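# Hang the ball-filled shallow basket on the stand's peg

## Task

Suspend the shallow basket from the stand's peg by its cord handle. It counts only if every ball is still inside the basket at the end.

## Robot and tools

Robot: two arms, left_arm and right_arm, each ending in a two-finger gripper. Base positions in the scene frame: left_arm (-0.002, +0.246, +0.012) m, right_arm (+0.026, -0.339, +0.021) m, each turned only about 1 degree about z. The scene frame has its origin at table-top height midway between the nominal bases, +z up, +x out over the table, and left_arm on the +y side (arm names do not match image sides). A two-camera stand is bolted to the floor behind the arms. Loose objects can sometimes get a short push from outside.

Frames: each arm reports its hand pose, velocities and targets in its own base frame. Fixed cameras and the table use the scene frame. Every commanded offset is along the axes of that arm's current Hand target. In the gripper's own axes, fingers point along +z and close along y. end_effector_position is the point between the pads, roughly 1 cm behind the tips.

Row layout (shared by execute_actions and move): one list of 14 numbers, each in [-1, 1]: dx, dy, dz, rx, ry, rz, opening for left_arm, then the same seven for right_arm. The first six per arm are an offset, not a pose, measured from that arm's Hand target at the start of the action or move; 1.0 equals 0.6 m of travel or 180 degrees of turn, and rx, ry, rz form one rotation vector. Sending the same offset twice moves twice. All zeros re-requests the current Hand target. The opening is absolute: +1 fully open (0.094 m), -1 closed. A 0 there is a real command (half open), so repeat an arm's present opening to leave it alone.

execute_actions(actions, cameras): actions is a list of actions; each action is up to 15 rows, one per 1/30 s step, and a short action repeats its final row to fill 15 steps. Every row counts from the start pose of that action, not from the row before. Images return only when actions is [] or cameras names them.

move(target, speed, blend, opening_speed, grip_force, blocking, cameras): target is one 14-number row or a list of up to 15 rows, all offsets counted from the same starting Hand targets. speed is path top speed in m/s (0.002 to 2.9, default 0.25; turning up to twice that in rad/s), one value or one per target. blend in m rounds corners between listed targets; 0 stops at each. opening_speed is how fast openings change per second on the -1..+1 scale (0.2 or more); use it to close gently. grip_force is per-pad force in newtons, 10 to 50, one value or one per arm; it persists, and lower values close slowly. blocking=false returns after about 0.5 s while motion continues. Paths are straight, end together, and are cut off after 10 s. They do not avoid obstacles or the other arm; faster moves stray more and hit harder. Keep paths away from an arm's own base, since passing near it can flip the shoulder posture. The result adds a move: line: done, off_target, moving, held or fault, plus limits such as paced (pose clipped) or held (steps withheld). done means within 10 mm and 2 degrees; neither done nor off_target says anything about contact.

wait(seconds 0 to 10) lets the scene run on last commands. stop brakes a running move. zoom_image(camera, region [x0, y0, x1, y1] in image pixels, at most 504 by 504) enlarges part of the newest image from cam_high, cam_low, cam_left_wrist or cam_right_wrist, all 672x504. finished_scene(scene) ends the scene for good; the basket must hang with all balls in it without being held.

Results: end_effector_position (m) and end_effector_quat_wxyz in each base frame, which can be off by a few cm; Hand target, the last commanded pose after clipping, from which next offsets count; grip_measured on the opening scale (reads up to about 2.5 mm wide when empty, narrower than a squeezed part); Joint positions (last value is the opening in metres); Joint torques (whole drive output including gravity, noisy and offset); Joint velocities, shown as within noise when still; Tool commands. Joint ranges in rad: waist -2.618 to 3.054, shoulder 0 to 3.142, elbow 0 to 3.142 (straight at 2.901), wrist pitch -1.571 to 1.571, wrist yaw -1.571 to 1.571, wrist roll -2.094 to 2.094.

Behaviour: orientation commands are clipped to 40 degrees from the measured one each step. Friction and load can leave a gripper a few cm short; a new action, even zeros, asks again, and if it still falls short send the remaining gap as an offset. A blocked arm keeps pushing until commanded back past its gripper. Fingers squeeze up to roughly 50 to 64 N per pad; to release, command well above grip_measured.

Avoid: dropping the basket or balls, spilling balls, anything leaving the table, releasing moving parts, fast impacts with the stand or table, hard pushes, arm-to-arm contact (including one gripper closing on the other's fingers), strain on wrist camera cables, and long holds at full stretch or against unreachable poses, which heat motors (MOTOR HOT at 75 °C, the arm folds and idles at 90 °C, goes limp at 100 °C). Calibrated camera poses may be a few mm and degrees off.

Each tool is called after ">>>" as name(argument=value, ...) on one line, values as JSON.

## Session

>>> execute_actions(actions=[])

>>> zoom_image(camera="cam_high", region=[200, 120, 500, 340])

>>> zoom_image(camera="cam_low", region=[180, 20, 500, 260])

Scene clock: 0.00 s.
left_arm: end_effector_position=(+0.3926, +0.0366, +0.0943) grip_measured=+1.000 end_effector_quat_wxyz=(+0.584, -0.095, +0.804, +0.059) | right_arm: end_effector_position=(+0.4005, -0.0486, +0.1237) grip_measured=+1.000 end_effector_quat_wxyz=(+0.620, +0.127, +0.773, -0.046)
Joint positions: left_arm=[-0.007 1.566 0.342 0.901 -0.214 -0.088 0.094] | right_arm=[-0.035 1.532 0.367 0.931 0.198 0.135 0.094]
Joint velocities: within noise
Joint torques (N m): no reading
Heat: left arm: 30 °C; right arm: 30 °C.
Hand target: left_arm +0.3961, +0.0368, +0.1039; +0.596, -0.097, +0.795, +0.058 | right_arm +0.4033, -0.0489, +0.1338; +0.631, +0.128, +0.763, -0.046
Tool commands: left_gripper/opening=+1.0 right_gripper/opening=+1.0
camera_calibration:
cam_left_wrist: T_world_to_cam=[[0.155328, -0.984093, -0.0862264, -0.0144853], [-0.833697, -0.0837634, -0.545833, 0.389291], [0.529927, 0.15667, -0.833446, -0.0317], [0, 0, 0, 1]] pos_world=[0.343599, 0.0233199, 0.184819]
cam_right_wrist: T_world_to_cam=[[-0.328621, -0.924705, -0.192169, 0.109837], [-0.722932, 0.377212, -0.578861, 0.382418], [0.607764, -0.0513002, -0.792459, -0.0479178], [0, 0, 0, 1]] pos_world=[0.34168, -0.0451437, 0.204501]

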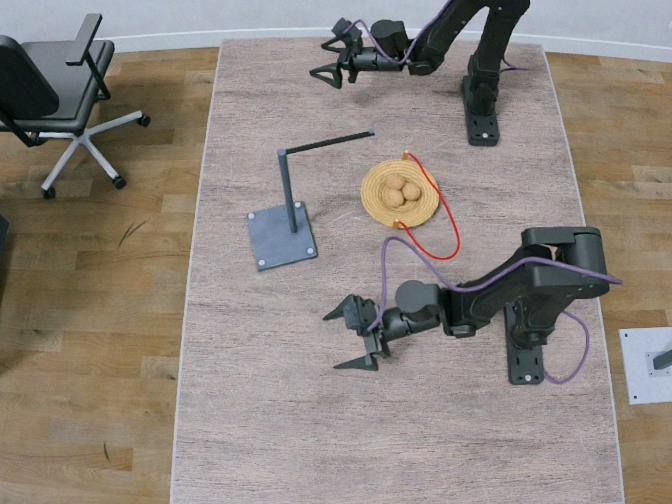

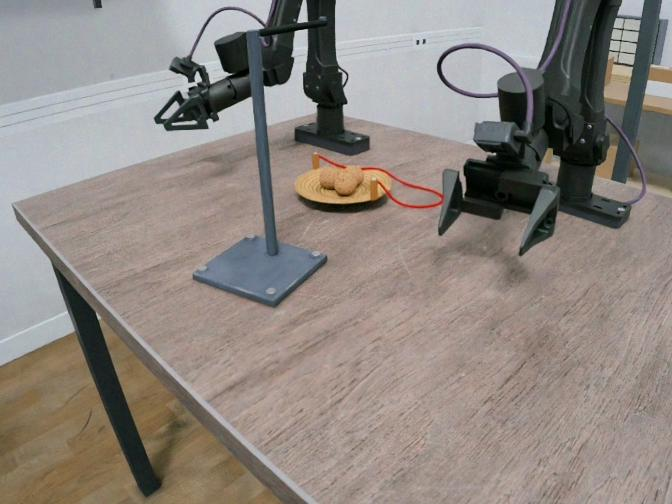

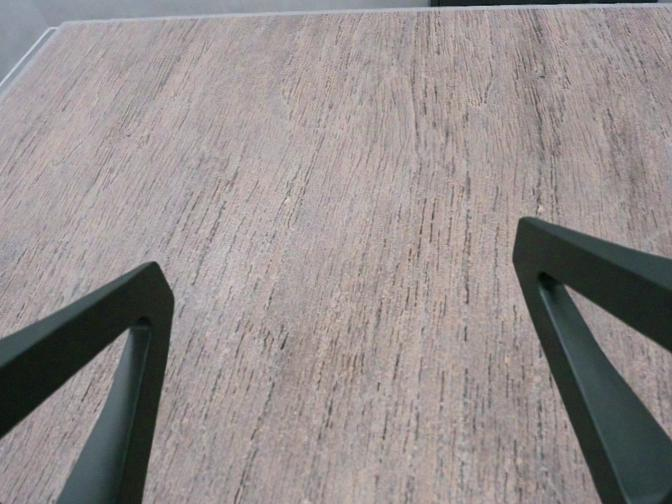

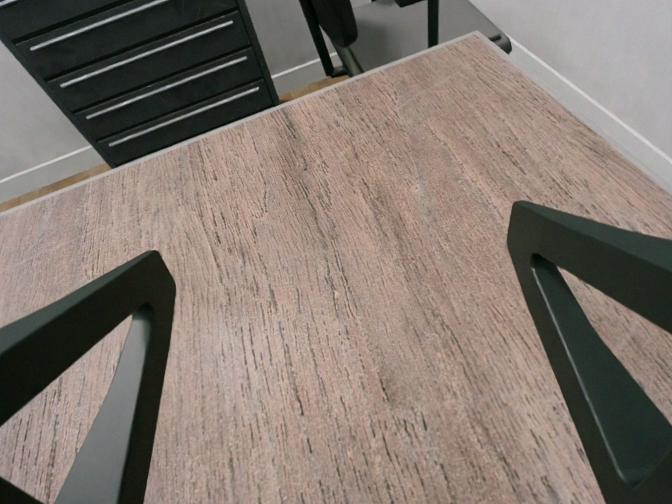

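Scaled by 1.680.

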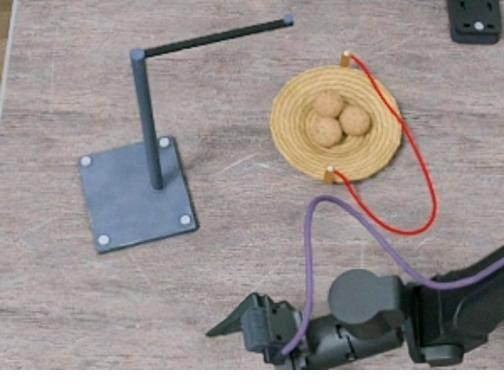

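Scaled by 1.575.

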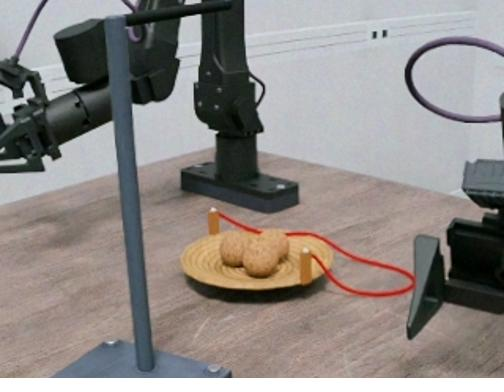

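>>> zoom_image(camera="cam_high", region=[340, 140, 500, 270])

Scaled by 3.150.

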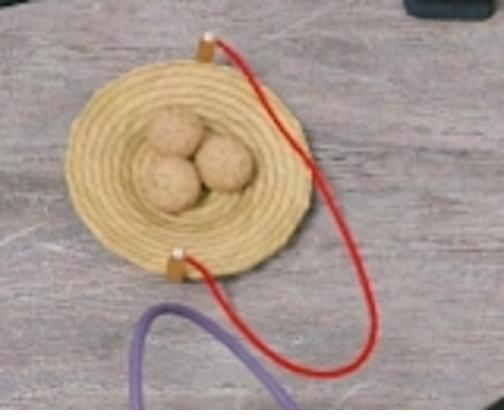

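>>> move(target=[[-0.048,-0.094,-0.278,0.149,0.165,0.205,-0.2,0,0,0,0,0,0,1],[0.1655,-0.356,-0.508,0.298,0.330,0.410,-0.2,0,0,0,0,0,0,1],[0.2647,-0.3535,-0.479,0.298,0.330,0.410,-0.2,0,0,0,0,0,0,1]], cameras=["cam_high","cam_low","cam_left_wrist"], speed=[0.35,0.35,0.12], blend=[0.05,0.01,0])

Scene clock: 5.37 s.
left_arm: end_effector_position=(+0.1318, -0.2411, +0.0421) grip_measured=-0.198 end_effector_quat_wxyz=(+0.003, +0.597, +0.802, +0.004) | right_arm: end_effector_position=(+0.4005, -0.0486, +0.1237) grip_measured=+1.000 end_effector_quat_wxyz=(+0.620, +0.127, +0.773, -0.046)
Joint positions: left_arm=[-1.08 1.642 1.04 -0.968 -0.009 0.199 0.038] | right_arm=[-0.035 1.532 0.367 0.931 0.198 0.135 0.094]
Joint torques (N m): left_arm=[-0.1 -6.41 4.62 0.59 0.07 -0.06] | right_arm=[-0.08 -7.61 5.46 1.85 0.01 -0.02]
Heat: left arm: 30 °C; right arm: 31 °C.
Hand target: left_arm +0.1311, -0.2430, +0.0378; +0.000, +0.595, +0.803, +0.001 | right_arm +0.4033, -0.0489, +0.1338; +0.631, +0.128, +0.763, -0.046
Off the commanded pose: left_arm 0.005 m, 0 deg | right_arm 0.010 m, 2 deg.
move: done
camera_calibration:
cam_left_wrist: T_world_to_cam=[[-0.984762, -0.172419, 0.0227088, 0.0896244], [-0.120899, 0.772597, 0.623279, 0.183454], [-0.12501, 0.611036, -0.78167, 0.30022], [0, 0, 0, 1]] pos_world=[0.147969, -0.309729, 0.118295]
Images, in order (width x height): cam_high 672x504, cam_low 672x504, cam_left_wrist 672x504.

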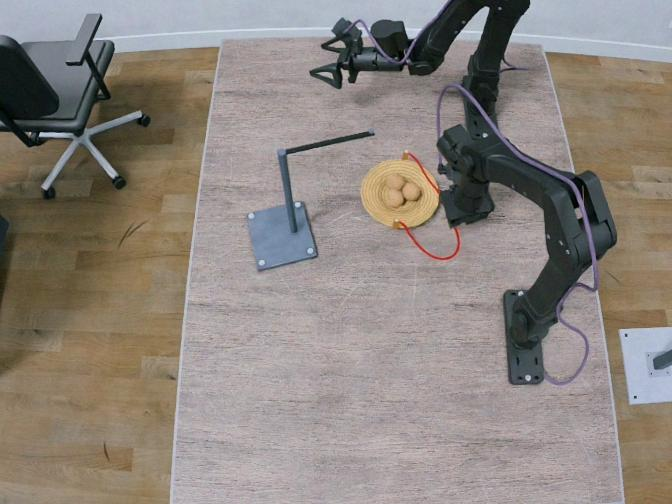

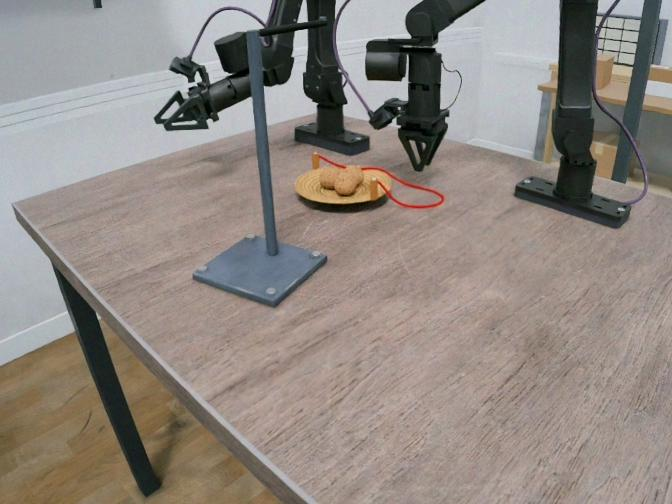

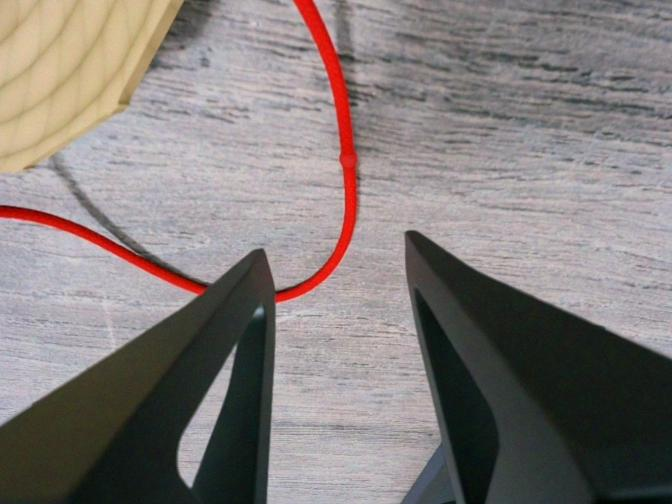

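>>> move(target=[[0,-0.006,0.073,0,0,0,-0.4,0,0,0,0,0,0,1],[0,-0.006,0.073,0,0,0,-0.85,0,0,0,0,0,0,1],[0,-0.006,0.073,0,0,0,-1,0,0,0,0,0,0,1]], cameras=["cam_left_wrist"], speed=0.06)

Scene clock: 9.07 s.
left_arm: end_effector_position=(+0.1301, -0.2426, -0.0008) grip_measured=-0.909 end_effector_quat_wxyz=(+0.004, +0.596, +0.803, +0.003) | right_arm: end_effector_position=(+0.4005, -0.0486, +0.1237) grip_measured=+1.000 end_effector_quat_wxyz=(+0.620, +0.127, +0.773, -0.046)
Joint positions: left_arm=[-1.088 1.717 0.935 -0.785 -0.009 0.19 0.004] | right_arm=[-0.035 1.532 0.367 0.931 0.198 0.135 0.094]
Joint torques (N m): left_arm=[-0.44 -6.49 4.12 0.63 0.07 -0.09] | right_arm=[-0.25 -7.75 5.65 1.8 0.02 -0.1]
Heat: left arm: 30 °C; right arm: 31 °C.
Hand target: left_arm +0.1277, -0.2439, -0.0060; +0.000, +0.595, +0.804, +0.001 | right_arm +0.4033, -0.0489, +0.1338; +0.631, +0.128, +0.763, -0.046
Off the commanded pose: left_arm 0.006 m, 0 deg | right_arm 0.010 m, 2 deg.
move: done
camera_calibration:
cam_left_wrist: T_world_to_cam=[[-0.984601, -0.173399, 0.0222408, 0.0884045], [-0.122298, 0.774106, 0.621131, 0.211698], [-0.12492, 0.608846, -0.783391, 0.266863], [0, 0, 0, 1]] pos_world=[0.14627, -0.311026, 0.0756002]
Images, in order (width x height): cam_left_wrist 672x504.

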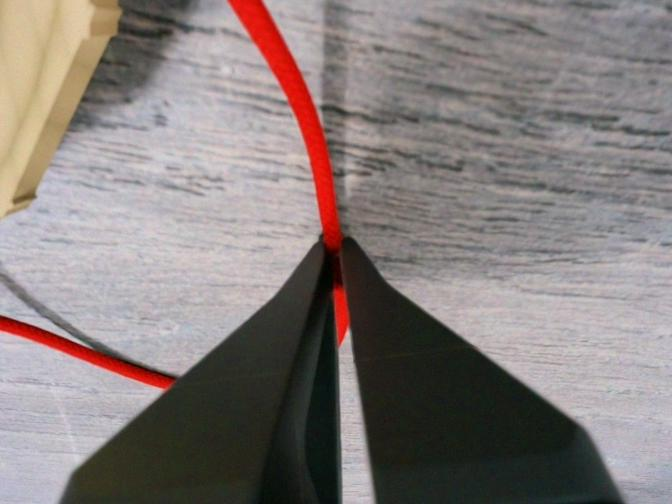

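>>> move(target=[[-0.085,0.079,-0.2,0,0,0,-1,0,0,0,0,0,0,1],[-0.198,0.163,-0.327,0,0,0,-1,0,0,0,0,0,0,1],[-0.198,0.163,-0.472,0,0,0,-1,0,0,0,0,0,0,1]], cameras=["cam_high","cam_low","cam_left_wrist"], speed=[0.13,0.13,0.08], blend=[0.03,0.02,0])

>>> zoom_image(camera="cam_low", region=[250, 0, 460, 230])

>>> zoom_image(camera="cam_high", region=[340, 120, 460, 250])

Scene clock: 12.93 s.
left_arm: end_effector_position=(+0.2567, -0.3327, +0.2507) grip_measured=-0.909 end_effector_quat_wxyz=(+0.149, +0.587, +0.795, -0.039) | right_arm: end_effector_position=(+0.4005, -0.0486, +0.1237) grip_measured=+1.000 end_effector_quat_wxyz=(+0.620, +0.127, +0.773, -0.046)
Joint positions: left_arm=[-0.919 1.991 2.291 -1.561 -0.008 0.353 0.004] | right_arm=[-0.035 1.532 0.367 0.931 0.198 0.135 0.094]
Joint torques (N m): left_arm=[0.32 -14.61 7.61 0.96 0.05 0.07] | right_arm=[-0.02 -7.87 5.57 1.89 0.07 -0.03]
Heat: left arm: 30 °C; right arm: 32 °C.
Hand target: left_arm +0.2554, -0.3294, +0.2773; +0.000, +0.595, +0.803, +0.001 | right_arm +0.4033, -0.0489, +0.1338; +0.631, +0.128, +0.763, -0.046
Off the commanded pose: left_arm 0.027 m, 18 deg | right_arm 0.010 m, 2 deg.
joint sent to its limit (left arm) — joint 4 (wrist pitch), lower limit. The joint targets are off in orientation, not in position.
move: off_target (left_arm)
camera_calibration:
cam_left_wrist: T_world_to_cam=[[-0.974977, -0.190404, -0.11474, 0.218052], [-0.220346, 0.89607, 0.385365, 0.265508], [0.0294403, 0.401004, -0.915603, 0.458852], [0, 0, 0, 1]] pos_world=[0.25759, -0.380398, 0.342828]
Images, in order (width x height): cam_high 672x504, cam_low 672x504, cam_left_wrist 672x504.

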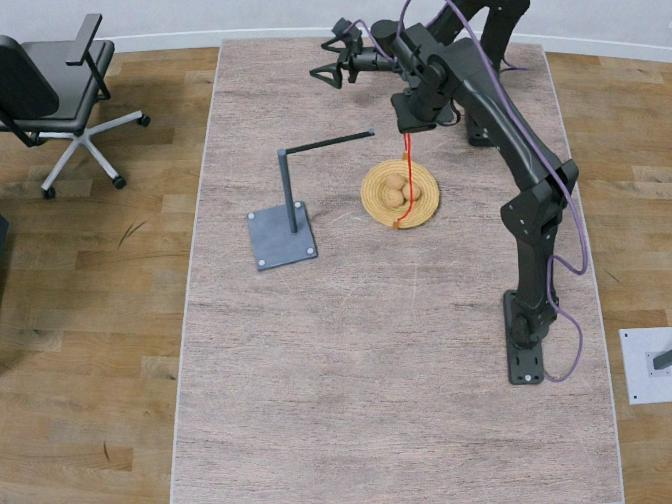

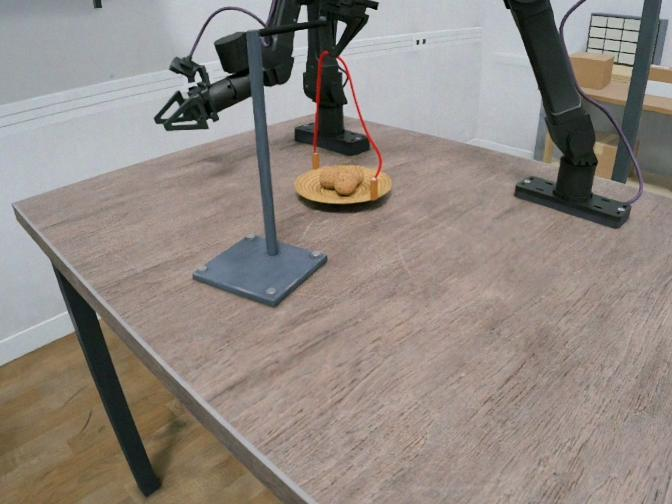

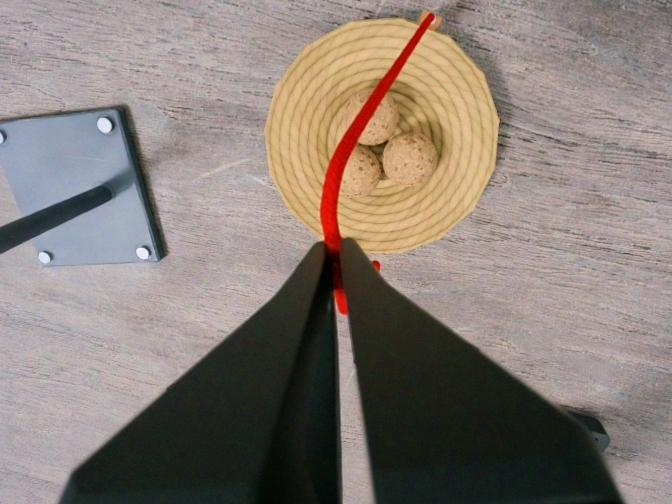

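Scaled by 2.191.

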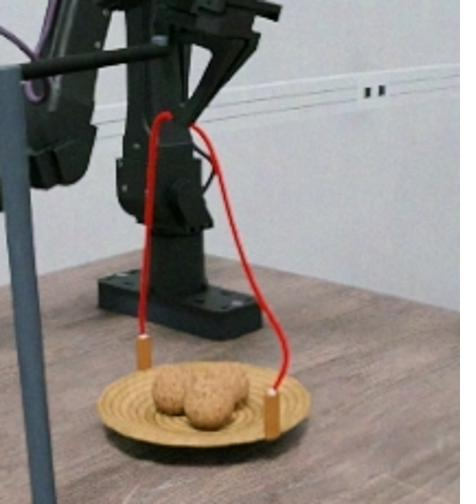

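Scaled by 3.877.

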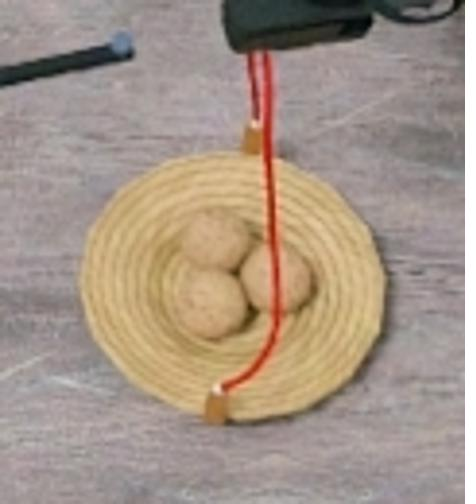

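>>> move(target=[0,0,-0.05,0,0,0,-1,0,0,0,0,0,0,1], cameras=["cam_high","cam_low","cam_left_wrist"], speed=0.05)

>>> zoom_image(camera="cam_low", region=[250, 0, 460, 230])

Scene clock: 17.50 s.
left_arm: end_effector_position=(+0.2573, -0.3334, +0.2670) grip_measured=-0.909 end_effector_quat_wxyz=(+0.170, +0.584, +0.792, -0.045) | right_arm: end_effector_position=(+0.4005, -0.0486, +0.1237) grip_measured=+1.000 end_effector_quat_wxyz=(+0.620, +0.127, +0.773, -0.046)
Joint positions: left_arm=[-0.919 1.983 2.339 -1.573 -0.008 0.353 0.004] | right_arm=[-0.035 1.532 0.367 0.931 0.198 0.135 0.094]
Joint torques (N m): left_arm=[0.31 -16.5 8.43 1.16 0.05 0.07] | right_arm=[0.18 -7.54 5.61 1.8 0.01 -0.06]
Heat: left arm: 32 °C; right arm: 32 °C.
Hand target: left_arm +0.2553, -0.3294, +0.3072; +0.000, +0.595, +0.803, +0.001 | right_arm +0.4033, -0.0489, +0.1338; +0.631, +0.128, +0.763, -0.046
Off the commanded pose: left_arm 0.041 m, 20 deg | right_arm 0.010 m, 2 deg.
joint read past its limit (left arm) — joint 4 (wrist pitch), lower limit.
joint sent to its limit (left arm) — joint 4 (wrist pitch), lower limit. The joint targets are off in orientation, not in position.
move: off_target (left_arm)
camera_calibration:
cam_left_wrist: T_world_to_cam=[[-0.971723, -0.194394, -0.134034, 0.223312], [-0.229821, 0.908916, 0.347928, 0.276791], [0.0541909, 0.368894, -0.92789, 0.460292], [0, 0, 0, 1]] pos_world=[0.255666, -0.377968, 0.360728]
Images, in order (width x height): cam_high 672x504, cam_low 672x504, cam_left_wrist 672x504.

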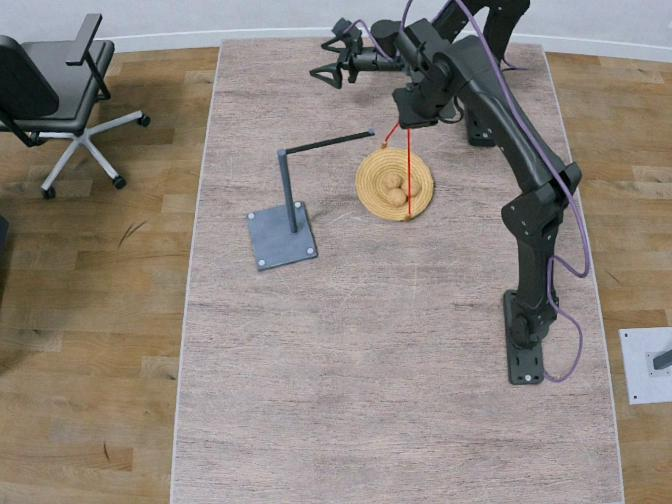

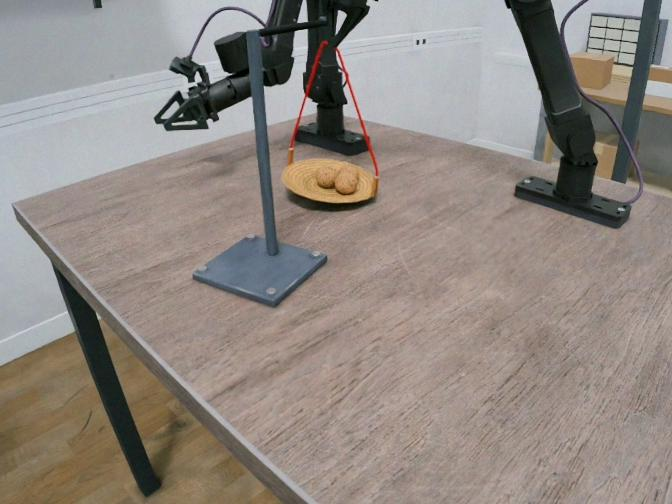

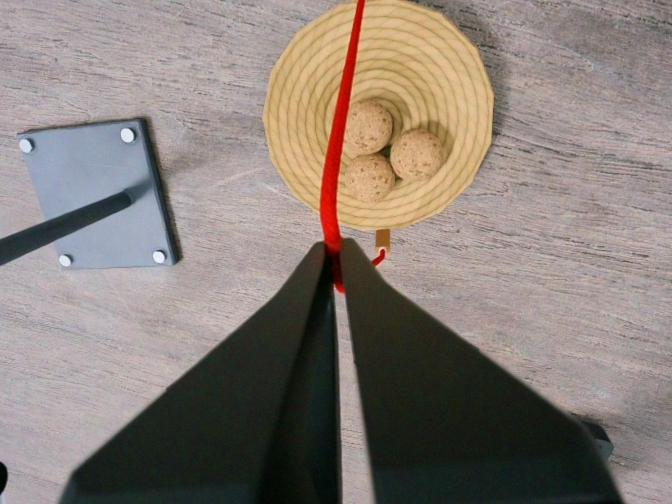

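Scaled by 2.191.

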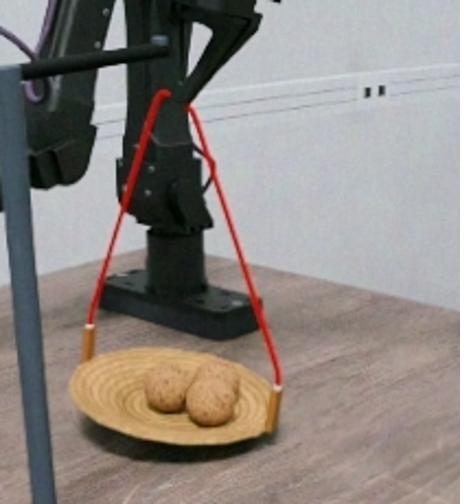

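>>> move(target=[0.064,0.066,-0.088,-0.091,-0.14,-0.02,-1,0,0,0,0,0,0,1], cameras=["cam_high","cam_low","cam_left_wrist"], speed=0.08)

>>> zoom_image(camera="cam_low", region=[230, 0, 430, 210])

>>> zoom_image(camera="cam_high", region=[260, 70, 460, 250])

Scene clock: 19.77 s.
left_arm: end_effector_position=(+0.2844, -0.2876, +0.3262) grip_measured=-0.909 end_effector_quat_wxyz=(+0.255, +0.552, +0.794, -0.017) | right_arm: end_effector_position=(+0.4005, -0.0486, +0.1237) grip_measured=+1.000 end_effector_quat_wxyz=(+0.620, +0.127, +0.773, -0.046)
Joint positions: left_arm=[-0.827 1.875 2.396 -1.58 -0.074 0.409 0.004] | right_arm=[-0.035 1.532 0.367 0.931 0.198 0.135 0.094]
Joint torques (N m): left_arm=[0.24 -13.87 7.65 1.52 -0.1 0.07] | right_arm=[0.24 -7.69 5.44 1.88 0.02 -0.07]
Heat: left arm: 33 °C; right arm: 32 °C.
Hand target: left_arm +0.2820, -0.2812, +0.3602; +0.259, +0.550, +0.794, -0.015 | right_arm +0.4033, -0.0489, +0.1338; +0.631, +0.128, +0.763, -0.046
Off the commanded pose: left_arm 0.035 m, 1 deg | right_arm 0.010 m, 2 deg.
joint read past its limit (left arm) — joint 4 (wrist pitch), lower limit.
joint sent to its limit (left arm) — joint 4 (wrist pitch), lower limit. The joint targets are off in orientation, not in position.
move: off_target (left_arm)
camera_calibration:
cam_left_wrist: T_world_to_cam=[[-0.921646, -0.274301, -0.27446, 0.27511], [-0.342049, 0.908293, 0.240845, 0.287376], [0.183226, 0.315853, -0.930949, 0.445982], [0, 0, 0, 1]] pos_world=[0.270136, -0.326423, 0.42148]
Images, in order (width x height): cam_high 672x504, cam_low 672x504, cam_left_wrist 672x504.

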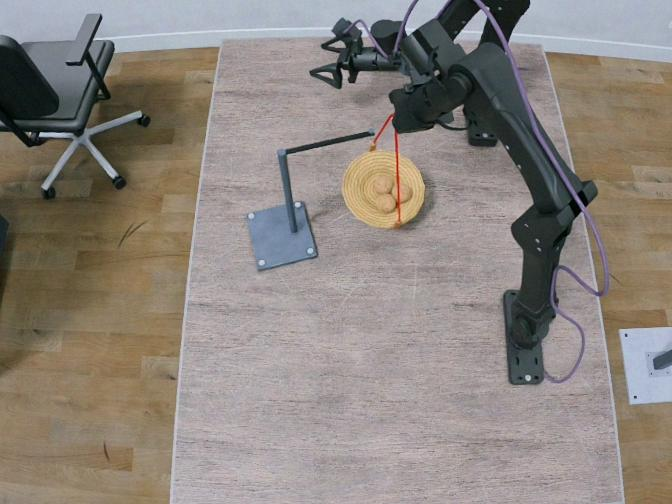

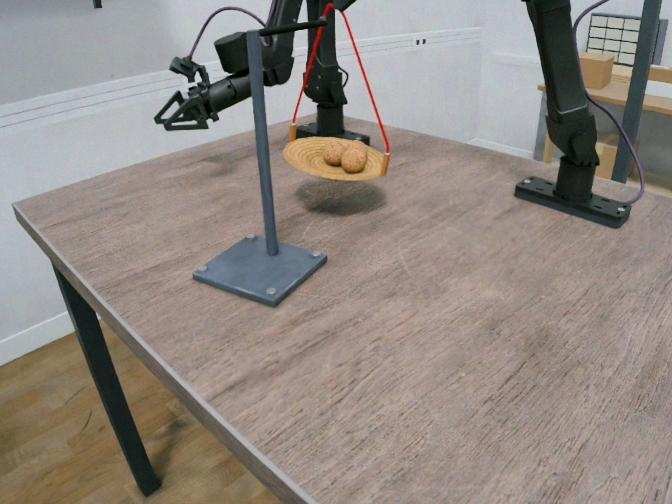

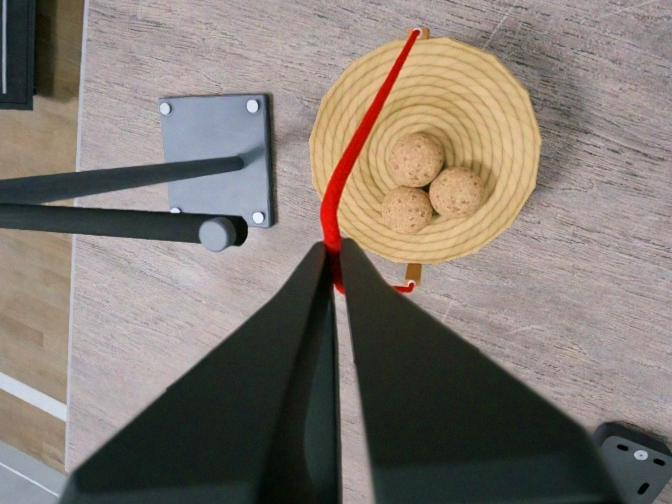

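Scaled by 2.400.

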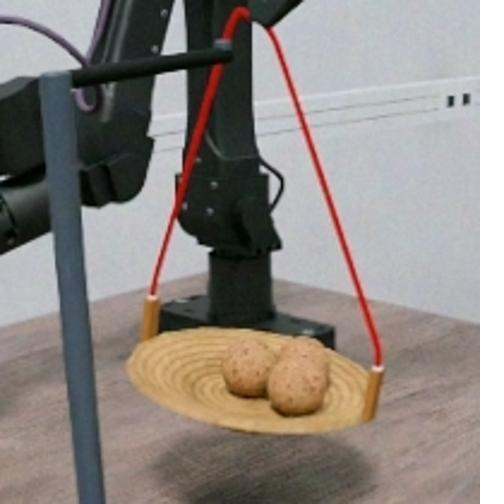

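Scaled by 2.520.

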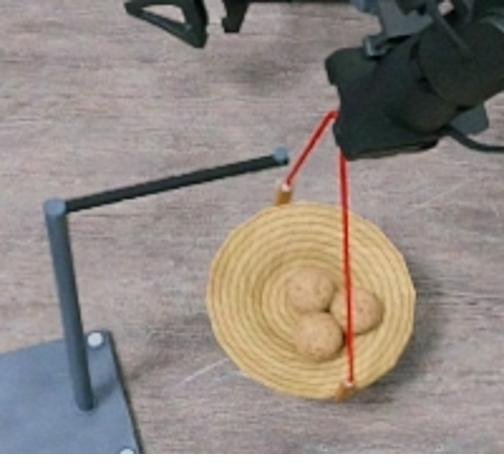

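>>> move(target=[[-0.0143,0.0086,-0.0289,0,0,0,-1,0,0,0,0,0,0,1],[-0.0168,0.0993,-0.0004,0,0,0,-1,0,0,0,0,0,0,1]], cameras=["cam_high","cam_low","cam_left_wrist"], speed=0.06)

>>> zoom_image(camera="cam_low", region=[230, 0, 430, 210])

>>> zoom_image(camera="cam_high", region=[260, 70, 460, 250])

Scene clock: 23.07 s.
left_arm: end_effector_position=(+0.3309, -0.2620, +0.3703) grip_measured=-0.909 end_effector_quat_wxyz=(+0.329, +0.536, +0.778, -0.017) | right_arm: end_effector_position=(+0.4005, -0.0486, +0.1237) grip_measured=+1.000 end_effector_quat_wxyz=(+0.620, +0.127, +0.773, -0.046)
Joint positions: left_arm=[-0.679 1.939 2.625 -1.587 -0.015 0.533 0.004] | right_arm=[-0.035 1.532 0.367 0.931 0.198 0.135 0.094]
Joint torques (N m): left_arm=[0.38 -8.14 7.12 1.8 0.1 0.07] | right_arm=[-0.02 -7.8 5.74 1.78 0.03 -0.01]
Heat: left arm: 33 °C; right arm: 32 °C.
Hand target: left_arm +0.3370, -0.2663, +0.3803; +0.259, +0.550, +0.794, -0.015 | right_arm +0.4033, -0.0489, +0.1338; +0.631, +0.128, +0.763, -0.046
Off the commanded pose: left_arm 0.012 m, 8 deg | right_arm 0.010 m, 2 deg.
joint read past its limit (left arm) — joint 4 (wrist pitch), lower limit.
joint sent to its limit (left arm) — joint 4 (wrist pitch), lower limit. The joint targets are off in orientation, not in position.
move: off_target (left_arm)
camera_calibration:
cam_left_wrist: T_world_to_cam=[[-0.878287, -0.313015, -0.361433, 0.344758], [-0.374643, 0.920201, 0.113457, 0.330483], [0.297077, 0.235056, -0.92547, 0.409531], [0, 0, 0, 1]] pos_world=[0.304947, -0.292459, 0.46612]
Images, in order (width x height): cam_high 672x504, cam_low 672x504, cam_left_wrist 672x504.

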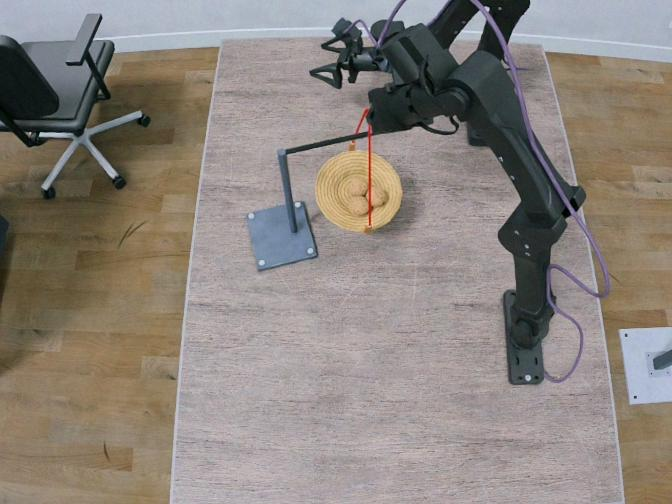

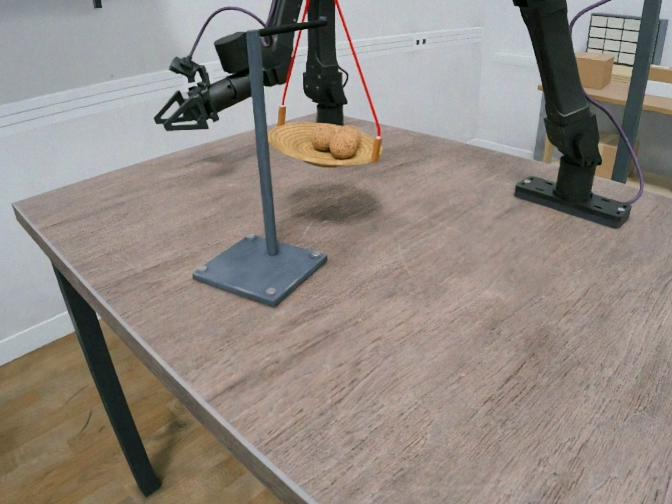

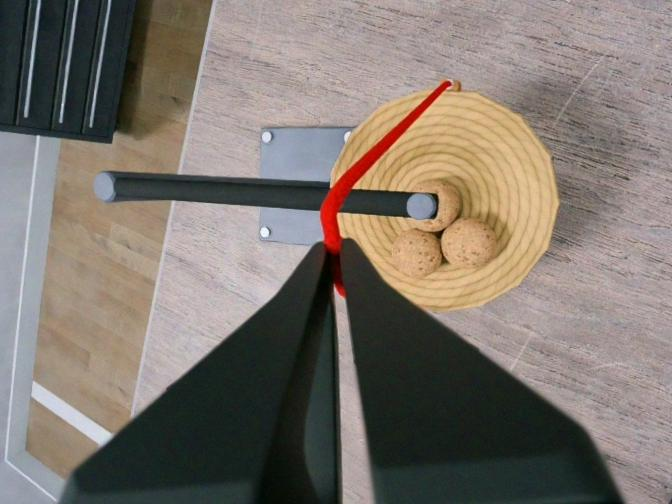

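Scaled by 2.400.

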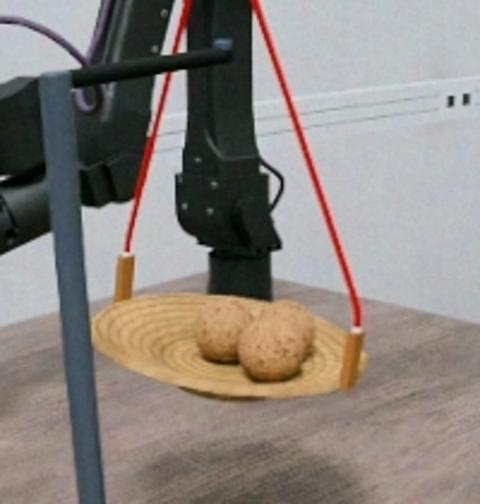

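Scaled by 2.520.

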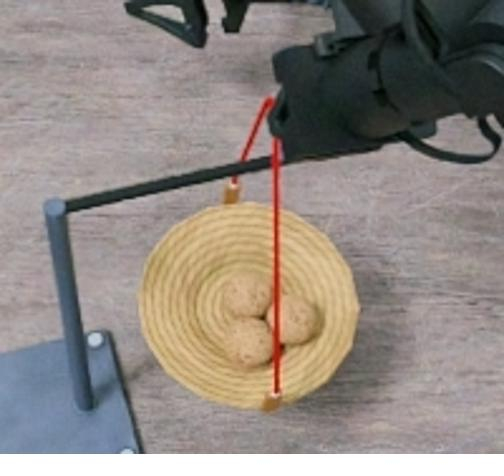

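>>> move(target=[[-0.0265,0.0663,0.0328,0,0,0,-1,0,0,0,0,0,0,1],[-0.0015,0.0512,0.0833,0,0,0,-1,0,0,0,0,0,0,1]], cameras=["cam_high","cam_low","cam_left_wrist"], speed=[0.06,0.04], blend=[0.005,0])

>>> zoom_image(camera="cam_low", region=[230, 0, 430, 210])

>>> zoom_image(camera="cam_high", region=[260, 70, 460, 250])

Scene clock: 26.27 s.
left_arm: end_effector_position=(+0.3778, -0.2667, +0.3453) grip_measured=-0.909 end_effector_quat_wxyz=(+0.321, +0.537, +0.780, -0.013) | right_arm: end_effector_position=(+0.4005, -0.0486, +0.1237) grip_measured=+1.000 end_effector_quat_wxyz=(+0.620, +0.127, +0.773, -0.046)
Joint positions: left_arm=[-0.609 2.111 2.781 -1.589 0.021 0.589 0.004] | right_arm=[-0.035 1.532 0.367 0.931 0.198 0.135 0.094]
Joint torques (N m): left_arm=[0.38 -10.02 3.9 1.8 0.11 0.06] | right_arm=[-0.1 -7.45 5.48 1.91 0.05 -0.04]
Heat: left arm: 33 °C; right arm: 32 °C.
Hand target: left_arm +0.3841, -0.2703, +0.3455; +0.259, +0.550, +0.794, -0.015 | right_arm +0.4033, -0.0489, +0.1338; +0.631, +0.128, +0.763, -0.046
Off the commanded pose: left_arm 0.007 m, 7 deg | right_arm 0.010 m, 2 deg.
elbow stopped short (left arm): the move would have taken joint 3 (elbow) straighter than the controller allows.
joint read past its limit (left arm) — joint 4 (wrist pitch), lower limit.
joint sent to its limit (left arm) — joint 4 (wrist pitch), lower limit. The joint targets are off in orientation, not in position.
move: off_target (left_arm)
camera_calibration:
cam_left_wrist: T_world_to_cam=[[-0.880837, -0.311223, -0.356744, 0.375294], [-0.377158, 0.916773, 0.131451, 0.349117], [0.286143, 0.250336, -0.924908, 0.381547], [0, 0, 0, 1]] pos_world=[0.353068, -0.298776, 0.440888]
Images, in order (width x height): cam_high 672x504, cam_low 672x504, cam_left_wrist 672x504.

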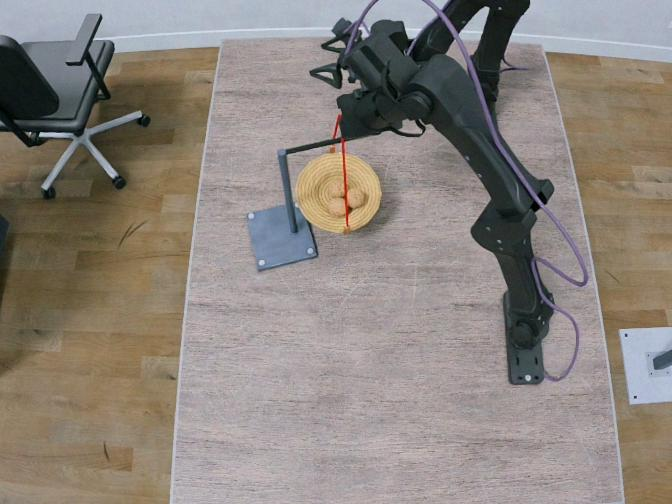

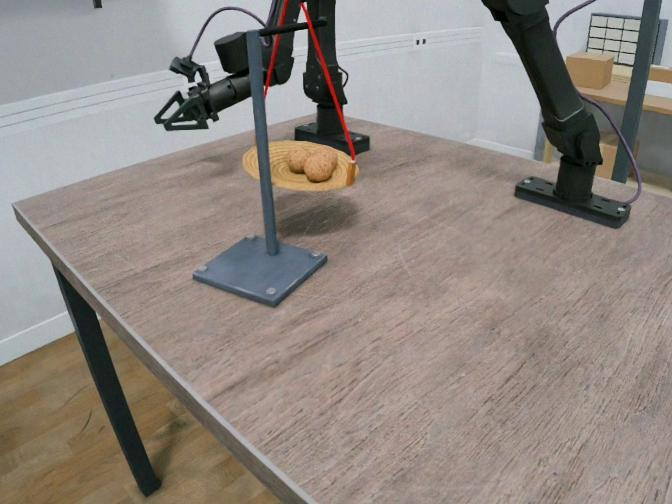

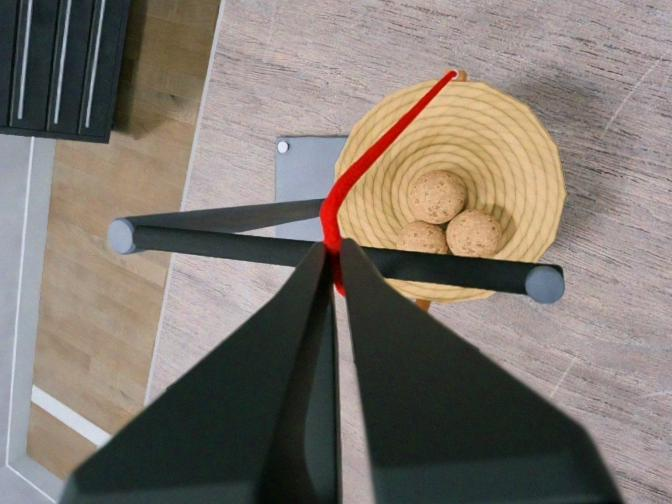

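Scaled by 2.400.

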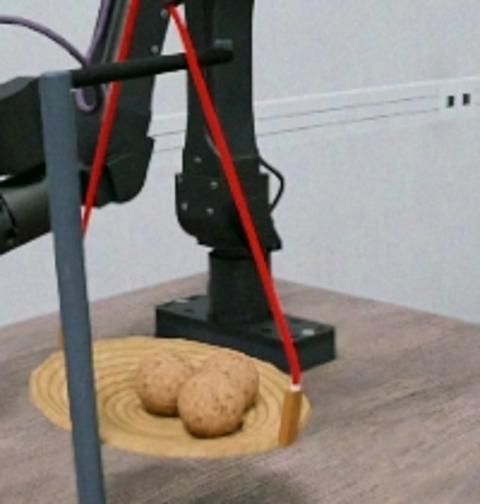

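Scaled by 2.520.

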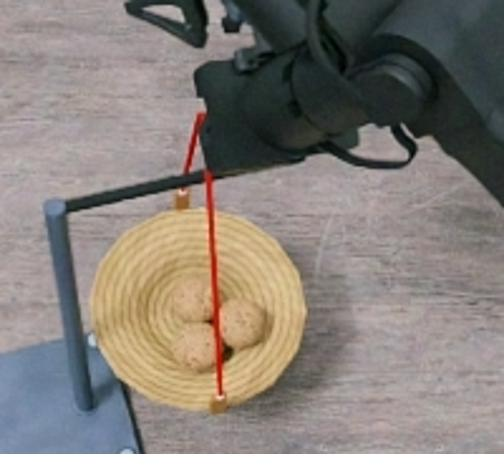

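>>> move(target=[0.0178,-0.0108,0.0361,0,0,0,-1,0,0,0,0,0,0,1], cameras=["cam_low","cam_left_wrist"], speed=0.04)

>>> zoom_image(camera="cam_low", region=[230, 0, 370, 110])

Scene clock: 28.63 s.
left_arm: end_effector_position=(+0.3772, -0.2663, +0.3234) grip_measured=-0.909 end_effector_quat_wxyz=(+0.287, +0.543, +0.789, -0.013) | right_arm: end_effector_position=(+0.4005, -0.0486, +0.1237) grip_measured=+1.000 end_effector_quat_wxyz=(+0.620, +0.127, +0.773, -0.046)
Joint positions: left_arm=[-0.609 2.111 2.71 -1.589 0.021 0.591 0.004] | right_arm=[-0.035 1.532 0.367 0.931 0.198 0.135 0.094]
Joint torques (N m): left_arm=[0.38 -9.94 3.92 1.7 0.11 0.07] | right_arm=[-0.2 -7.54 5.34 1.86 0.02 -0.01]
Heat: left arm: 33 °C; right arm: 32 °C.
Hand target: left_arm +0.3841, -0.2703, +0.3206; +0.259, +0.550, +0.794, -0.015 | right_arm +0.4033, -0.0489, +0.1338; +0.631, +0.128, +0.763, -0.046
Off the commanded pose: left_arm 0.009 m, 3 deg | right_arm 0.010 m, 2 deg.
joint read past its limit (left arm) — joint 4 (wrist pitch), lower limit.
joint sent to its limit (left arm) — joint 4 (wrist pitch), lower limit. The joint targets are off in orientation, not in position.
move: off_target (left_arm)
camera_calibration:
cam_left_wrist: T_world_to_cam=[[-0.900858, -0.295711, -0.317822, 0.366119], [-0.366334, 0.910655, 0.191065, 0.326314], [0.232927, 0.288552, -0.9287, 0.39283], [0, 0, 0, 1]] pos_world=[0.35786, -0.302246, 0.418834]
Images, in order (width x height): cam_low 672x504, cam_left_wrist 672x504.

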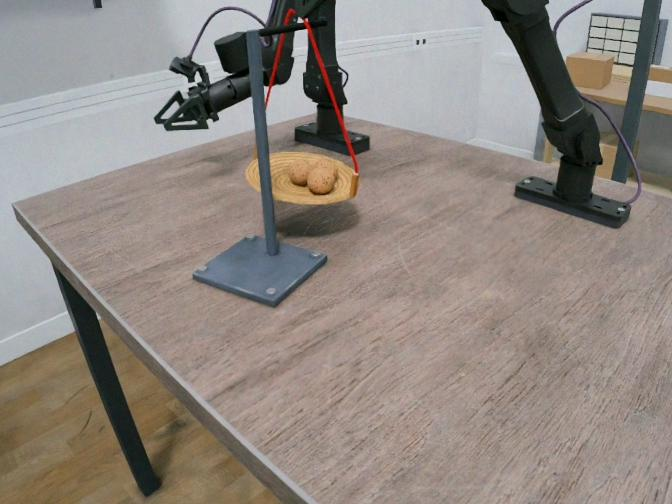

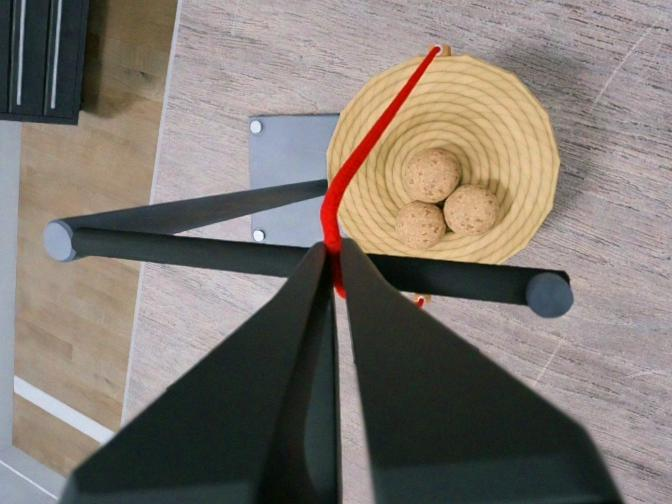

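Scaled by 3.600.

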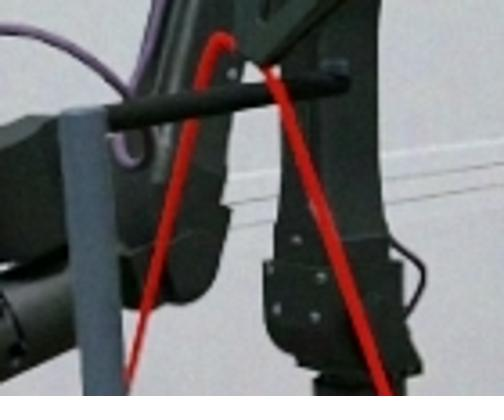

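>>> move(target=[0.006,-0.0036,0.012,0,0,0,-1,0,0,0,0,0,0,1], cameras=["cam_low"], speed=0.03)

>>> zoom_image(camera="cam_low", region=[230, 0, 370, 110])

Scene clock: 30.13 s.
left_arm: end_effector_position=(+0.3788, -0.2677, +0.3198) grip_measured=-0.909 end_effector_quat_wxyz=(+0.284, +0.544, +0.789, -0.013) | right_arm: end_effector_position=(+0.4005, -0.0486, +0.1237) grip_measured=+1.000 end_effector_quat_wxyz=(+0.620, +0.127, +0.773, -0.046)
Joint positions: left_arm=[-0.609 2.111 2.693 -1.577 0.022 0.592 0.004] | right_arm=[-0.035 1.532 0.367 0.931 0.198 0.135 0.094]
Joint torques (N m): left_arm=[0.38 -9.73 3.48 1.55 0.1 0.06] | right_arm=[-0.05 -7.54 5.37 1.88 0.03 -0.09]
Heat: left arm: 33 °C; right arm: 32 °C.
Hand target: left_arm +0.3841, -0.2703, +0.3121; +0.259, +0.550, +0.794, -0.015 | right_arm +0.4033, -0.0489, +0.1338; +0.631, +0.128, +0.763, -0.046
Off the commanded pose: left_arm 0.010 m, 3 deg | right_arm 0.010 m, 2 deg.
joint read past its limit (left arm) — joint 4 (wrist pitch), lower limit.
joint sent to its limit (left arm) — joint 4 (wrist pitch), lower limit. The joint targets still meet the commanded pose.
move: off_target (left_arm)
Images, in order (width x height): cam_low 672x504.

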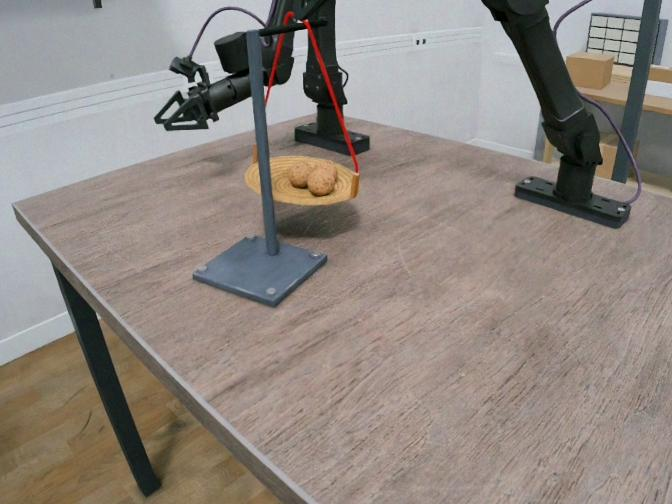

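Scaled by 3.600.

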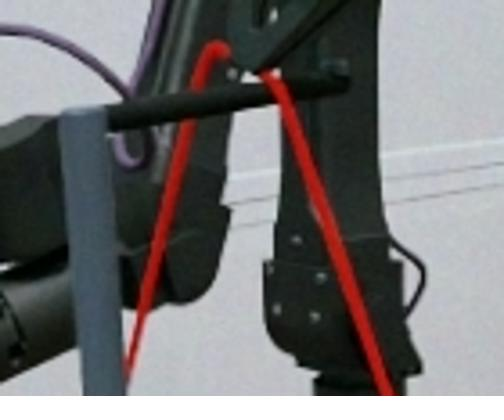

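>>> move(target=[0.005,-0.003,0.01,0,0,0,-1,0,0,0,0,0,0,1], cameras=["cam_low"], speed=0.03)

>>> zoom_image(camera="cam_low", region=[230, 0, 370, 110])

Scene clock: 31.20 s.
left_arm: end_effector_position=(+0.3800, -0.2685, +0.3176) grip_measured=-0.909 end_effector_quat_wxyz=(+0.283, +0.545, +0.789, -0.013) | right_arm: end_effector_position=(+0.4005, -0.0486, +0.1237) grip_measured=+1.000 end_effector_quat_wxyz=(+0.620, +0.127, +0.773, -0.046)
Joint positions: left_arm=[-0.609 2.111 2.682 -1.568 0.022 0.593 0.004] | right_arm=[-0.035 1.532 0.367 0.931 0.198 0.135 0.094]
Joint torques (N m): left_arm=[0.39 -9.51 2.93 1.46 0.1 0.06] | right_arm=[-0.12 -7.75 5.53 1.88 0.02 -0.05]
Heat: left arm: 33 °C; right arm: 32 °C.
Hand target: left_arm +0.3841, -0.2702, +0.3052; +0.259, +0.550, +0.794, -0.015 | right_arm +0.4033, -0.0489, +0.1338; +0.631, +0.128, +0.763, -0.046
Off the commanded pose: left_arm 0.013 m, 3 deg | right_arm 0.010 m, 2 deg.
joint read past its limit (left arm) — joint 4 (wrist pitch), lower limit.
joint sent to its limit (left arm) — joint 4 (wrist pitch), lower limit. The joint targets still meet the commanded pose.
move: off_target (left_arm)
Images, in order (width x height): cam_low 672x504.

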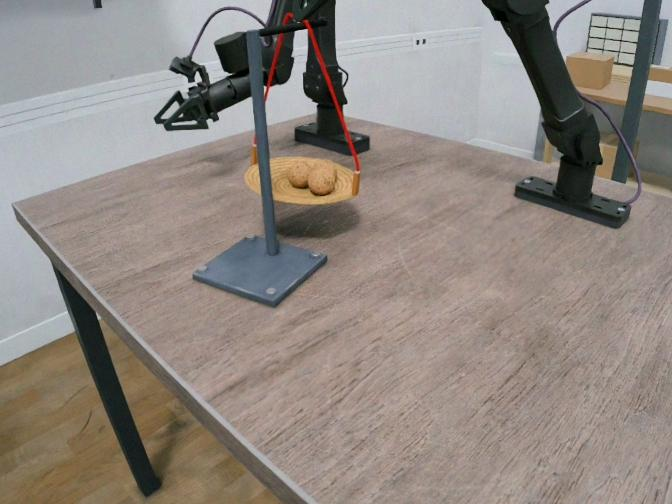

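Scaled by 3.600.

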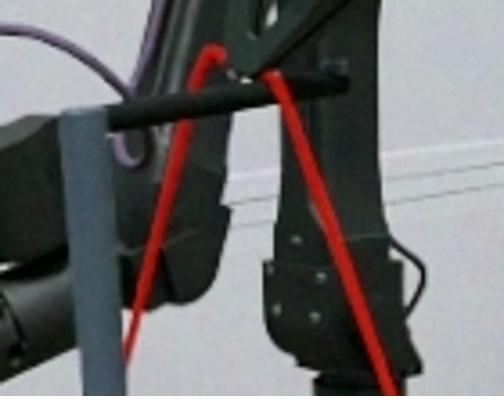

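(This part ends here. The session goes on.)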